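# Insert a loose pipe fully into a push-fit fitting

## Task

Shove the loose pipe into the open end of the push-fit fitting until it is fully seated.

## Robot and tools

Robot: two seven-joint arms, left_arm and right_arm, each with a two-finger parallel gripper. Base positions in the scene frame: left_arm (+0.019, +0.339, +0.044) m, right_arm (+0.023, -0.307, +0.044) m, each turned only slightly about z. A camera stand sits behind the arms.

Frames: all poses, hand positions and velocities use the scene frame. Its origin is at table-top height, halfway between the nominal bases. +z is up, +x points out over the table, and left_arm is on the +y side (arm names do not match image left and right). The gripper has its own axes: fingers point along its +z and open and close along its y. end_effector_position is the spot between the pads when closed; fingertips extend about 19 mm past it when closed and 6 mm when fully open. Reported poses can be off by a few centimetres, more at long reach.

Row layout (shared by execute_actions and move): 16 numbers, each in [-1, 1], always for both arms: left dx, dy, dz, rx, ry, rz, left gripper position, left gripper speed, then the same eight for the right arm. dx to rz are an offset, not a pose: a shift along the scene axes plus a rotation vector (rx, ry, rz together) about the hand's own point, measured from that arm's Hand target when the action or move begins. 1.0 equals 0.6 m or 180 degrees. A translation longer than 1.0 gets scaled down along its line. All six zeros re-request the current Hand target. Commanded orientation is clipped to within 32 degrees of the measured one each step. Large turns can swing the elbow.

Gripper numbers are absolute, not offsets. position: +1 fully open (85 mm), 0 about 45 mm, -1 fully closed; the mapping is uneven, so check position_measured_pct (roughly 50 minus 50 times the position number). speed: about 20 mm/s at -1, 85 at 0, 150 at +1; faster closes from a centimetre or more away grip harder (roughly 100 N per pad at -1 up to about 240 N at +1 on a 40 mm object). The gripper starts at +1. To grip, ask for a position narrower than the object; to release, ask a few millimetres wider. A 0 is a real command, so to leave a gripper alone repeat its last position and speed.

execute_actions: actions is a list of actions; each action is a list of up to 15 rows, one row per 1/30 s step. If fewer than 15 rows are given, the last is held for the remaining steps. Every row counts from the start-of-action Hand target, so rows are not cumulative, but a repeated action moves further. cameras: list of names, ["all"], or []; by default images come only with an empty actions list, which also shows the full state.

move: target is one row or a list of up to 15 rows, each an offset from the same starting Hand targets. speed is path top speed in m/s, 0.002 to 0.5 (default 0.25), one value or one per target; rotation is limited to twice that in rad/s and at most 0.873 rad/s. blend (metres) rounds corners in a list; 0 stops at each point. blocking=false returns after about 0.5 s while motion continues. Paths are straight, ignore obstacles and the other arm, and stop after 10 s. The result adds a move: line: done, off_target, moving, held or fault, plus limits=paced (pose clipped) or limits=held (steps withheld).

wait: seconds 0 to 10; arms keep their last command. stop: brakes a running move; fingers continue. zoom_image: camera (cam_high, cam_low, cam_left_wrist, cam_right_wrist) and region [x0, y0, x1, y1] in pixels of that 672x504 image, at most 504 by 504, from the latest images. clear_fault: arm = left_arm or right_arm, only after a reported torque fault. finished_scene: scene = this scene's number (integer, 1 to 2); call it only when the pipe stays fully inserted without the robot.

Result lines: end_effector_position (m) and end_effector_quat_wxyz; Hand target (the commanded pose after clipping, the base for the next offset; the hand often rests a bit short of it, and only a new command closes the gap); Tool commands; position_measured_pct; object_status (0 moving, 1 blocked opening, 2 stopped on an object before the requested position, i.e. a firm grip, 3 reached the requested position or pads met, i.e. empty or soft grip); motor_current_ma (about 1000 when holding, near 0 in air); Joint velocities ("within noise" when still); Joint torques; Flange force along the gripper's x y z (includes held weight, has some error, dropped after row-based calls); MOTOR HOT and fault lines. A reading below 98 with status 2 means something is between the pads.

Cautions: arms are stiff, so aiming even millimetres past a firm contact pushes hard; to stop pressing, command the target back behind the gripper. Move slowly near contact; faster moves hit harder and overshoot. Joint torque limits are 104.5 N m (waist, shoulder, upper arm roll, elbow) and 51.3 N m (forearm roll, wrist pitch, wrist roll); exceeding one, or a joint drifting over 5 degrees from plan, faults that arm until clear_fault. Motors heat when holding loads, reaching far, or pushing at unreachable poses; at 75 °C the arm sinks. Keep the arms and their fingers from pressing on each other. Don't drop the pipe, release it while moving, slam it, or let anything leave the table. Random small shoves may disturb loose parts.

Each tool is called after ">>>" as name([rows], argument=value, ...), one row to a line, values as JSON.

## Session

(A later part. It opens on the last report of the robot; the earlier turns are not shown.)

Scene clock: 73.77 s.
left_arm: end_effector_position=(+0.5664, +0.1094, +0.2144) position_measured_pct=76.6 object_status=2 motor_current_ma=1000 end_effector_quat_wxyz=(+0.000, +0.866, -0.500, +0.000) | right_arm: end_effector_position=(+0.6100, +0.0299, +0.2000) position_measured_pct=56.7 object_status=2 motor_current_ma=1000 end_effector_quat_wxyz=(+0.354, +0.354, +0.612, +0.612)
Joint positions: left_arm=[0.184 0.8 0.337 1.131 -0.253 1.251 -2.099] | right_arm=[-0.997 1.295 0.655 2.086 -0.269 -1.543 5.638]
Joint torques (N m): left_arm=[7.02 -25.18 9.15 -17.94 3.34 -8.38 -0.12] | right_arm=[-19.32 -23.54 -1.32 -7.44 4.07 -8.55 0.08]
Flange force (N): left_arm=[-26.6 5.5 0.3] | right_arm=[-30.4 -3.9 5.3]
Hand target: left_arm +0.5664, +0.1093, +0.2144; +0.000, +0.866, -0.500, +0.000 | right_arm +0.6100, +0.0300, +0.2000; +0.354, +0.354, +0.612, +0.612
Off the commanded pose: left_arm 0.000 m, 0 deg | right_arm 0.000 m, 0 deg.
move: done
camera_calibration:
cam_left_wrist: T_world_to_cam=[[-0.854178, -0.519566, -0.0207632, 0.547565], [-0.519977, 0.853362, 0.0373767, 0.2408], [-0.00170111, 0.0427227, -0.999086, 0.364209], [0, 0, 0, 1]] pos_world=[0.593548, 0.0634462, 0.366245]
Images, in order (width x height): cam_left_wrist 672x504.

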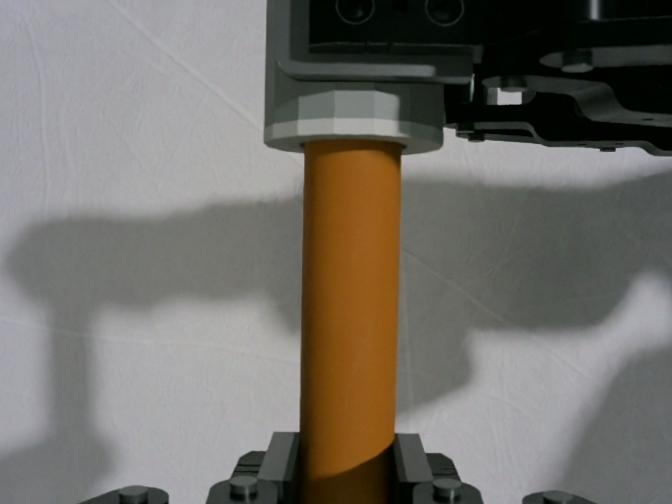

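>>> move(target=[0.00333, -0.00577, 0.00006, 0, 0, 0, -0.8, -1.0, 0, 0, 0, 0, 0, 0, -0.35, -1.0], speed=0.03, cameras=["cam_left_wrist"])

Scene clock: 74.93 s.
left_arm: end_effector_position=(+0.5684, +0.1059, +0.2145) position_measured_pct=76.6 object_status=2 motor_current_ma=1000 end_effector_quat_wxyz=(+0.000, +0.866, -0.500, +0.000) | right_arm: end_effector_position=(+0.6099, +0.0300, +0.2000) position_measured_pct=56.7 object_status=2 motor_current_ma=1000 end_effector_quat_wxyz=(+0.354, +0.354, +0.612, +0.612)
Joint positions: left_arm=[0.191 0.808 0.337 1.115 -0.254 1.259 -2.096] | right_arm=[-0.998 1.295 0.655 2.086 -0.269 -1.543 5.638]
Joint torques (N m): left_arm=[8.17 -24.9 10 -19.46 3.8 -10.41 0.06] | right_arm=[-22.95 -24.56 -2.66 -8.56 5.25 -9.89 0.03]
Flange force (N): left_arm=[-31.5 6.3 -2.2] | right_arm=[-35.7 -5.4 7.0]
Hand target: left_arm +0.5684, +0.1059, +0.2145; +0.000, +0.866, -0.500, +0.000 | right_arm +0.6099, +0.0300, +0.2000; +0.354, +0.354, +0.612, +0.612
Off the commanded pose: left_arm 0.000 m, 0 deg | right_arm 0.000 m, 0 deg.
move: done
camera_calibration:
cam_left_wrist: T_world_to_cam=[[-0.85418, -0.519566, -0.0206778, 0.547479], [-0.519974, 0.853361, 0.0374287, 0.244717], [-0.00180107, 0.0427228, -0.999085, 0.364517], [0, 0, 0, 1]] pos_world=[0.595549, 0.0600462, 0.366345]
Images, in order (width x height): cam_left_wrist 672x504.

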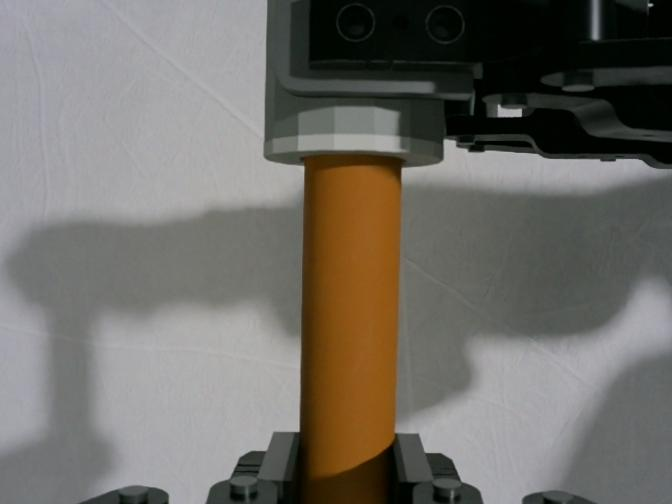

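>>> move(target=[0.00333, -0.00577, 0.00006, 0, 0, 0, -0.8, -1.0, 0, 0, 0, 0, 0, 0, -0.35, -1.0], speed=0.03, cameras=["cam_left_wrist", "cam_right_wrist"])

Scene clock: 76.03 s.
left_arm: end_effector_position=(+0.5704, +0.1025, +0.2145) position_measured_pct=76.6 object_status=2 motor_current_ma=1000 end_effector_quat_wxyz=(+0.000, +0.866, -0.500, +0.000) | right_arm: end_effector_position=(+0.6101, +0.0298, +0.2000) position_measured_pct=56.7 object_status=2 motor_current_ma=1000 end_effector_quat_wxyz=(+0.354, +0.354, +0.612, +0.612)
Joint positions: left_arm=[0.197 0.816 0.336 1.098 -0.255 1.267 -2.093] | right_arm=[-0.997 1.295 0.655 2.086 -0.269 -1.543 5.638]
Joint torques (N m): left_arm=[13.79 -25.96 14.8 -25.59 6.27 -16.27 0.29] | right_arm=[-35.62 -26.79 -7.84 -12.95 9.71 -14.32 -0.13]
Flange force (N): left_arm=[-51.3 8.9 -3.8] | right_arm=[-53.6 -7.3 10.8]
Hand target: left_arm +0.5704, +0.1024, +0.2145; +0.000, +0.866, -0.500, +0.000 | right_arm +0.6099, +0.0300, +0.2000; +0.354, +0.354, +0.612, +0.612
Off the commanded pose: left_arm 0.000 m, 0 deg | right_arm 0.000 m, 0 deg.
move: done
camera_calibration:
cam_left_wrist: T_world_to_cam=[[-0.854135, -0.519638, -0.0207315, 0.547417], [-0.520049, 0.853313, 0.0375123, 0.248676], [-0.00180233, 0.042822, -0.999081, 0.36466], [0, 0, 0, 1]] pos_world=[0.597549, 0.0566456, 0.366345]
cam_right_wrist: T_world_to_cam=[[-0.0220592, 0.0137683, 0.999662, -0.185212], [0.478075, -0.878027, 0.0226426, -0.216086], [0.878042, 0.478413, 0.0127863, -0.400877], [0, 0, 0, 1]] pos_world=[0.451207, 0.00460518, 0.195168]
Images, in order (width x height): cam_left_wrist 672x504, cam_right_wrist 672x504.

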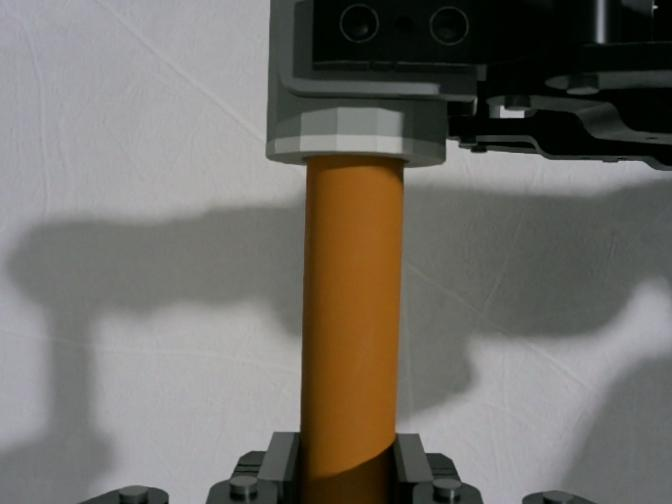

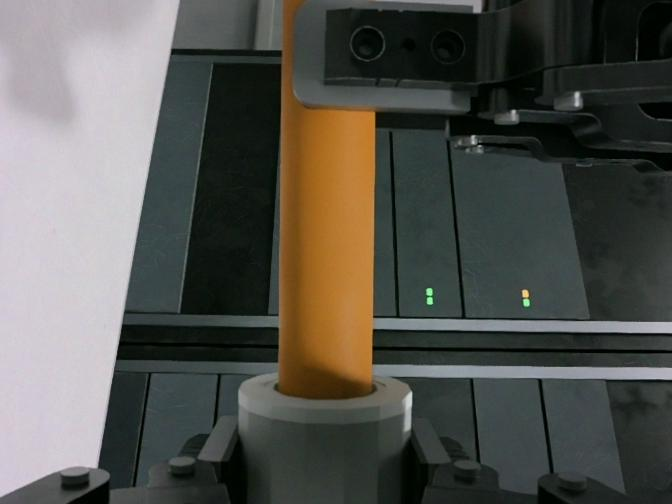

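>>> move([
  [-0.00875, 0.01516, 0, 0, 0, 0, -0.8, -1.0, 0, 0, 0, 0, 0, 0, -0.35, -1.0],
  [-0.00875, 0.01516, 0, 0, 0, 0, -0.8, -1.0, 0, 0, 0, 0, 0, 0, 0.4, -0.5],
  [-0.00875, 0.01516, 0, 0, 0, 0, -0.8, -1.0, -0.1299, -0.075, 0, 0, 0, 0, 0.4, -0.5],
  [0.0493, 0.0543, -0.2408, -0.013, -0.0075, 0, -0.8, -1.0, -0.1299, -0.075, 0, 0, 0, 0, 0.4, -0.5],
], speed=[0.03, 0.03, 0.15, 0.2], cameras=["cam_left_wrist", "cam_low", "cam_right_wrist"])

>>> zoom_image(camera="cam_low", region=[380, 220, 560, 360])

Scene clock: 91.83 s.
left_arm: end_effector_position=(+0.6000, +0.1350, +0.0701) position_measured_pct=76.6 object_status=2 motor_current_ma=1000 end_effector_quat_wxyz=(+0.012, +0.866, -0.499, +0.020) | right_arm: end_effector_position=(+0.5320, -0.0150, +0.2000) position_measured_pct=29.9 object_status=3 motor_current_ma=0 end_effector_quat_wxyz=(+0.354, +0.354, +0.612, +0.612)
Joint positions: left_arm=[0.12 0.998 0.308 1.224 -0.284 0.927 -2.148] | right_arm=[-1.017 1.348 0.595 2.356 -0.355 -1.837 5.567]
Joint torques (N m): left_arm=[-0.49 -25.8 2.94 -8.53 0.28 -0.58 -0.44] | right_arm=[-2.14 -18.4 4.4 0.77 -2.05 -2.47 0.15]
Flange force (N): left_arm=[-0.5 2.2 2.8] | right_arm=[-8.0 -0.8 -1.3]
Hand target: left_arm +0.6000, +0.1350, +0.0700; +0.012, +0.866, -0.499, +0.020 | right_arm +0.5320, -0.0150, +0.2000; +0.354, +0.354, +0.612, +0.612
Off the commanded pose: left_arm 0.000 m, 0 deg | right_arm 0.000 m, 0 deg.
move: done
camera_calibration:
cam_left_wrist: T_world_to_cam=[[-0.853722, -0.520359, -0.0196163, 0.586339], [-0.520272, 0.853946, -0.00969582, 0.24512], [0.0217965, 0.00192827, -0.999761, 0.210443], [0, 0, 0, 1]] pos_world=[0.623513, 0.0953813, 0.224271]
cam_right_wrist: T_world_to_cam=[[-0.0220144, 0.013674, 0.999664, -0.186336], [0.478351, -0.877879, 0.0225423, -0.218298], [0.877893, 0.478687, 0.0127851, -0.310842], [0, 0, 0, 1]] pos_world=[0.373206, -0.0402953, 0.195168]
Images, in order (width x height): cam_low 672x504, cam_left_wrist 672x504, cam_right_wrist 672x504.

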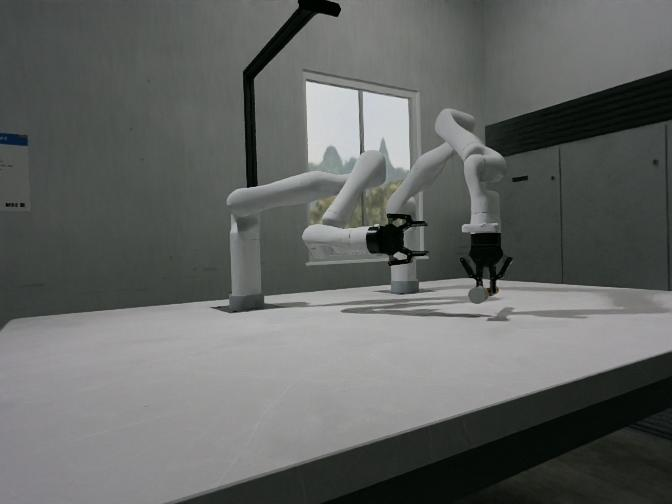

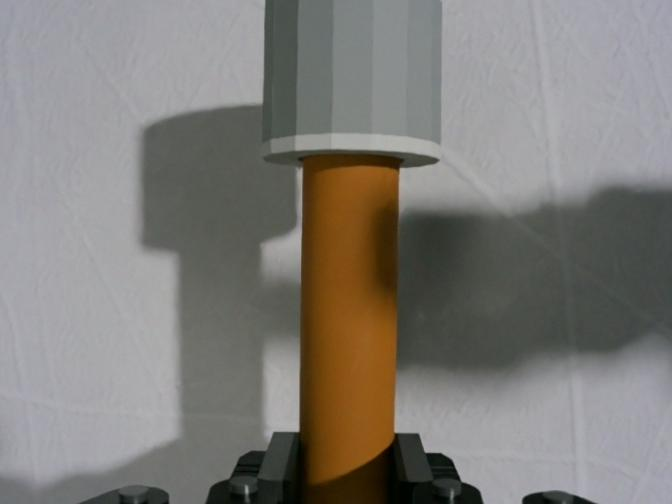

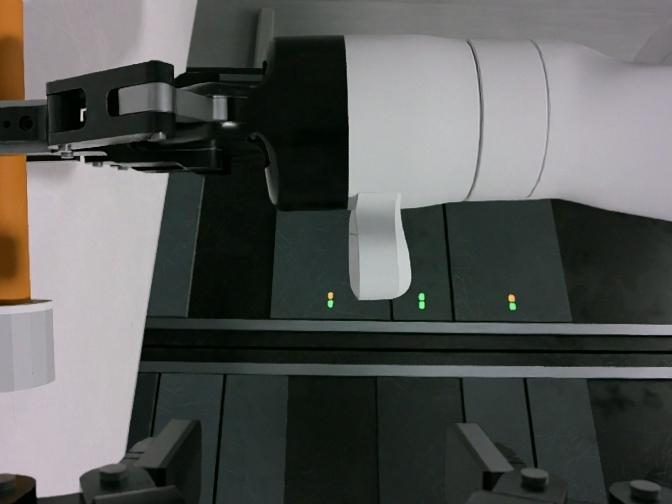

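Scaled by 2.800 from the camera's 672x504 image, which has a finer 960x720 frame.

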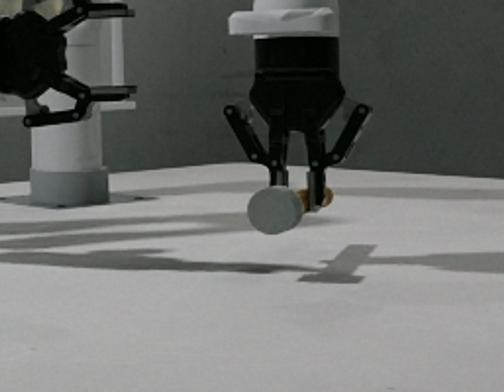

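>>> move([
  [0, 0, -0.055, 0, 0, 0, -0.8, -1.0, 0, 0, 0, 0, 0, 0, 0.4, -0.5],
  [0, 0, -0.0642, 0, 0, 0, -0.8, -1.0, 0, 0, 0, 0, 0, 0, 0.4, -0.5],
], speed=[0.1, 0.02], blend=[0.005, 0], cameras=["cam_low"])

>>> zoom_image(camera="cam_low", region=[440, 270, 530, 330])

Scene clock: 93.60 s.
left_arm: end_effector_position=(+0.6000, +0.1350, +0.0316) position_measured_pct=76.6 object_status=2 motor_current_ma=1000 end_effector_quat_wxyz=(+0.012, +0.866, -0.499, +0.020) | right_arm: end_effector_position=(+0.5320, -0.0150, +0.2000) position_measured_pct=29.9 object_status=3 motor_current_ma=0 end_effector_quat_wxyz=(+0.354, +0.354, +0.612, +0.612)
Joint positions: left_arm=[0.126 1.057 0.294 1.234 -0.297 0.858 -2.141] | right_arm=[-1.017 1.348 0.595 2.356 -0.355 -1.837 5.567]
Joint torques (N m): left_arm=[-0.46 -25.84 2.93 -8.09 0.25 -0.68 -0.47] | right_arm=[-2.14 -18.41 4.44 0.75 -2.04 -2.48 0.14]
Flange force (N): left_arm=[-0.6 2.3 2.1] | right_arm=[-7.9 -0.8 -1.4]
Hand target: left_arm +0.6000, +0.1350, +0.0315; +0.012, +0.866, -0.499, +0.020 | right_arm +0.5320, -0.0150, +0.2000; +0.354, +0.354, +0.612, +0.612
Off the commanded pose: left_arm 0.000 m, 0 deg | right_arm 0.000 m, 0 deg.
move: done; blend cut to 0.0028 m at target 1
Images, in order (width x height): cam_low 672x504.

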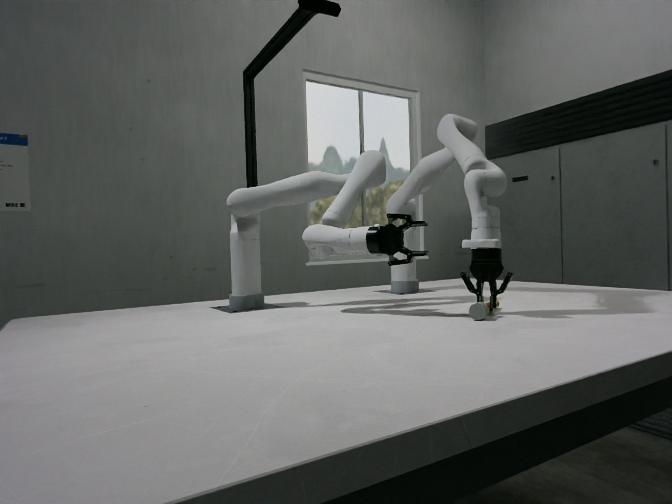

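Scaled by 5.600 from the camera's 672x504 image, which has a finer 960x720 frame.

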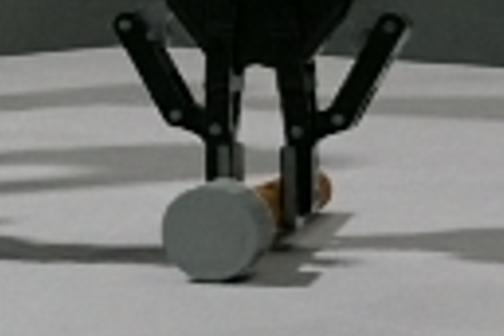

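>>> move(target=[0, 0, -0.0025, 0, 0, 0, -0.8, -1.0, 0, 0, 0, 0, 0, 0, 0.4, -0.5], speed=0.01, cameras=[])

Scene clock: 94.77 s.
left_arm: end_effector_position=(+0.6000, +0.1350, +0.0301) position_measured_pct=76.6 object_status=2 motor_current_ma=1000 end_effector_quat_wxyz=(+0.012, +0.866, -0.499, +0.020) | right_arm: end_effector_position=(+0.5320, -0.0150, +0.2000) position_measured_pct=29.9 object_status=3 motor_current_ma=0 end_effector_quat_wxyz=(+0.354, +0.354, +0.612, +0.612)
Joint positions: left_arm=[0.126 1.059 0.293 1.234 -0.297 0.855 -2.141] | right_arm=[-1.017 1.348 0.595 2.356 -0.355 -1.837 5.567]
Joint torques (N m): left_arm=[-0.35 -17.62 1.65 -6.54 0.04 -1.95 -0.42] | right_arm=[-2.19 -18.36 4.44 0.81 -2.04 -2.47 0.16]
Flange force (N): left_arm=[-3.4 5.0 -14.0] | right_arm=[-8.0 -0.8 -1.2]
Hand target: left_arm +0.6000, +0.1350, +0.0300; +0.012, +0.866, -0.499, +0.020 | right_arm +0.5320, -0.0150, +0.2000; +0.354, +0.354, +0.612, +0.612
Off the commanded pose: left_arm 0.000 m, 0 deg | right_arm 0.000 m, 0 deg.
move: done
No camera images: "cameras" was empty.

>>> move([
  [0, 0, 0.0015, 0, 0, 0, -0.8, -1.0, 0, 0, 0, 0, 0, 0, 0.4, -0.5],
  [0, 0, 0.0015, 0, 0, 0, -0.2, -1.0, 0, 0, 0, 0, 0, 0, 0.4, -0.5],
  [0, 0, 0.2, 0, 0, 0, -0.2, -1.0, 0, 0, 0, 0, 0, 0, 0.4, -0.5],
], speed=[0.01, 0.02, 0.12], cameras=["cam_low", "cam_left_wrist"])

>>> zoom_image(camera="cam_low", region=[440, 260, 540, 330])

Scene clock: 98.80 s.
left_arm: end_effector_position=(+0.6000, +0.1350, +0.1500) position_measured_pct=60.2 object_status=3 motor_current_ma=0 end_effector_quat_wxyz=(+0.012, +0.866, -0.499, +0.020) | right_arm: end_effector_position=(+0.5320, -0.0150, +0.2000) position_measured_pct=29.9 object_status=3 motor_current_ma=0 end_effector_quat_wxyz=(+0.354, +0.354, +0.612, +0.612)
Joint positions: left_arm=[0.111 0.894 0.335 1.164 -0.258 1.09 -2.165] | right_arm=[-1.017 1.348 0.595 2.356 -0.355 -1.837 5.567]
Joint torques (N m): left_arm=[-0.47 -24.32 2.75 -8.99 0.27 -0.52 -0.44] | right_arm=[-2.22 -18.36 4.41 0.83 -2.04 -2.43 0.15]
Flange force (N): left_arm=[-0.7 2.5 1.6] | right_arm=[-8.2 -0.9 -1.3]
Hand target: left_arm +0.6000, +0.1350, +0.1500; +0.012, +0.866, -0.499, +0.020 | right_arm +0.5320, -0.0150, +0.2000; +0.354, +0.354, +0.612, +0.612
Off the commanded pose: left_arm 0.000 m, 0 deg | right_arm 0.000 m, 0 deg.
move: done
camera_calibration:
cam_left_wrist: T_world_to_cam=[[-0.853722, -0.520359, -0.0196163, 0.587906], [-0.520272, 0.853946, -0.00969582, 0.245895], [0.0217965, 0.00192827, -0.999761, 0.290324], [0, 0, 0, 1]] pos_world=[0.623513, 0.0953813, 0.304171]
Images, in order (width x height): cam_low 672x504, cam_left_wrist 672x504.

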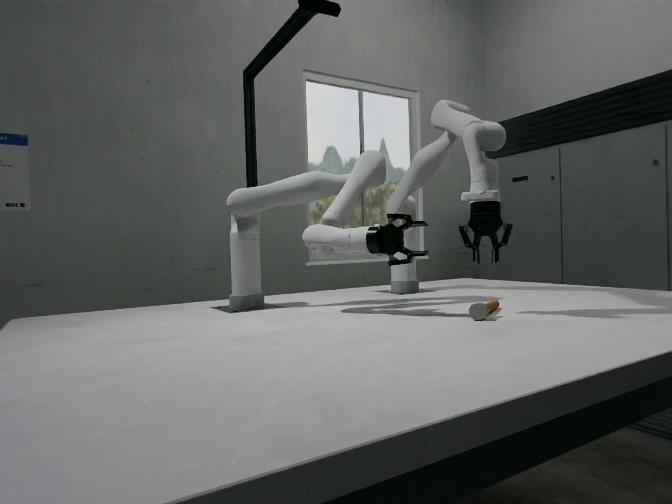

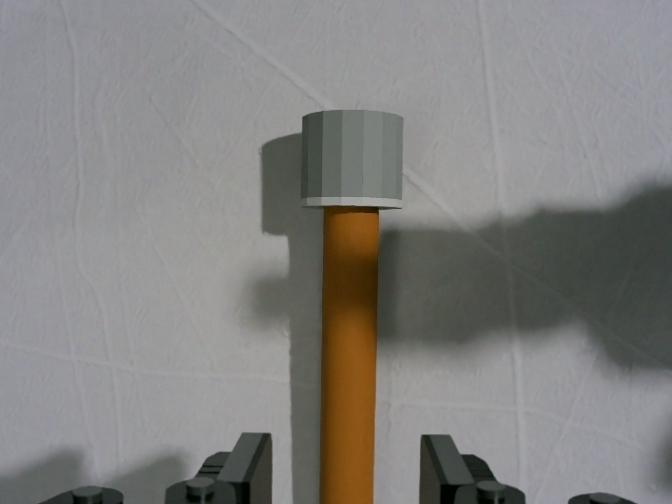

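Scaled by 5.040 from the camera's 672x504 image, which has a finer 960x720 frame.

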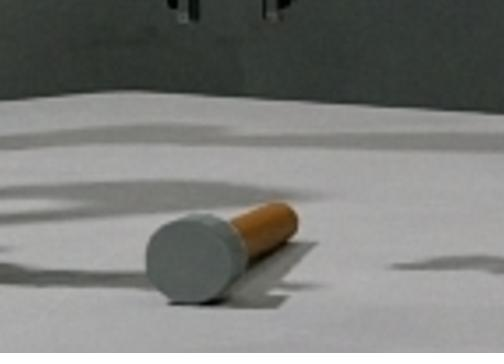

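>>> finished_scene(scene=2)

The scene is finished: the task was done.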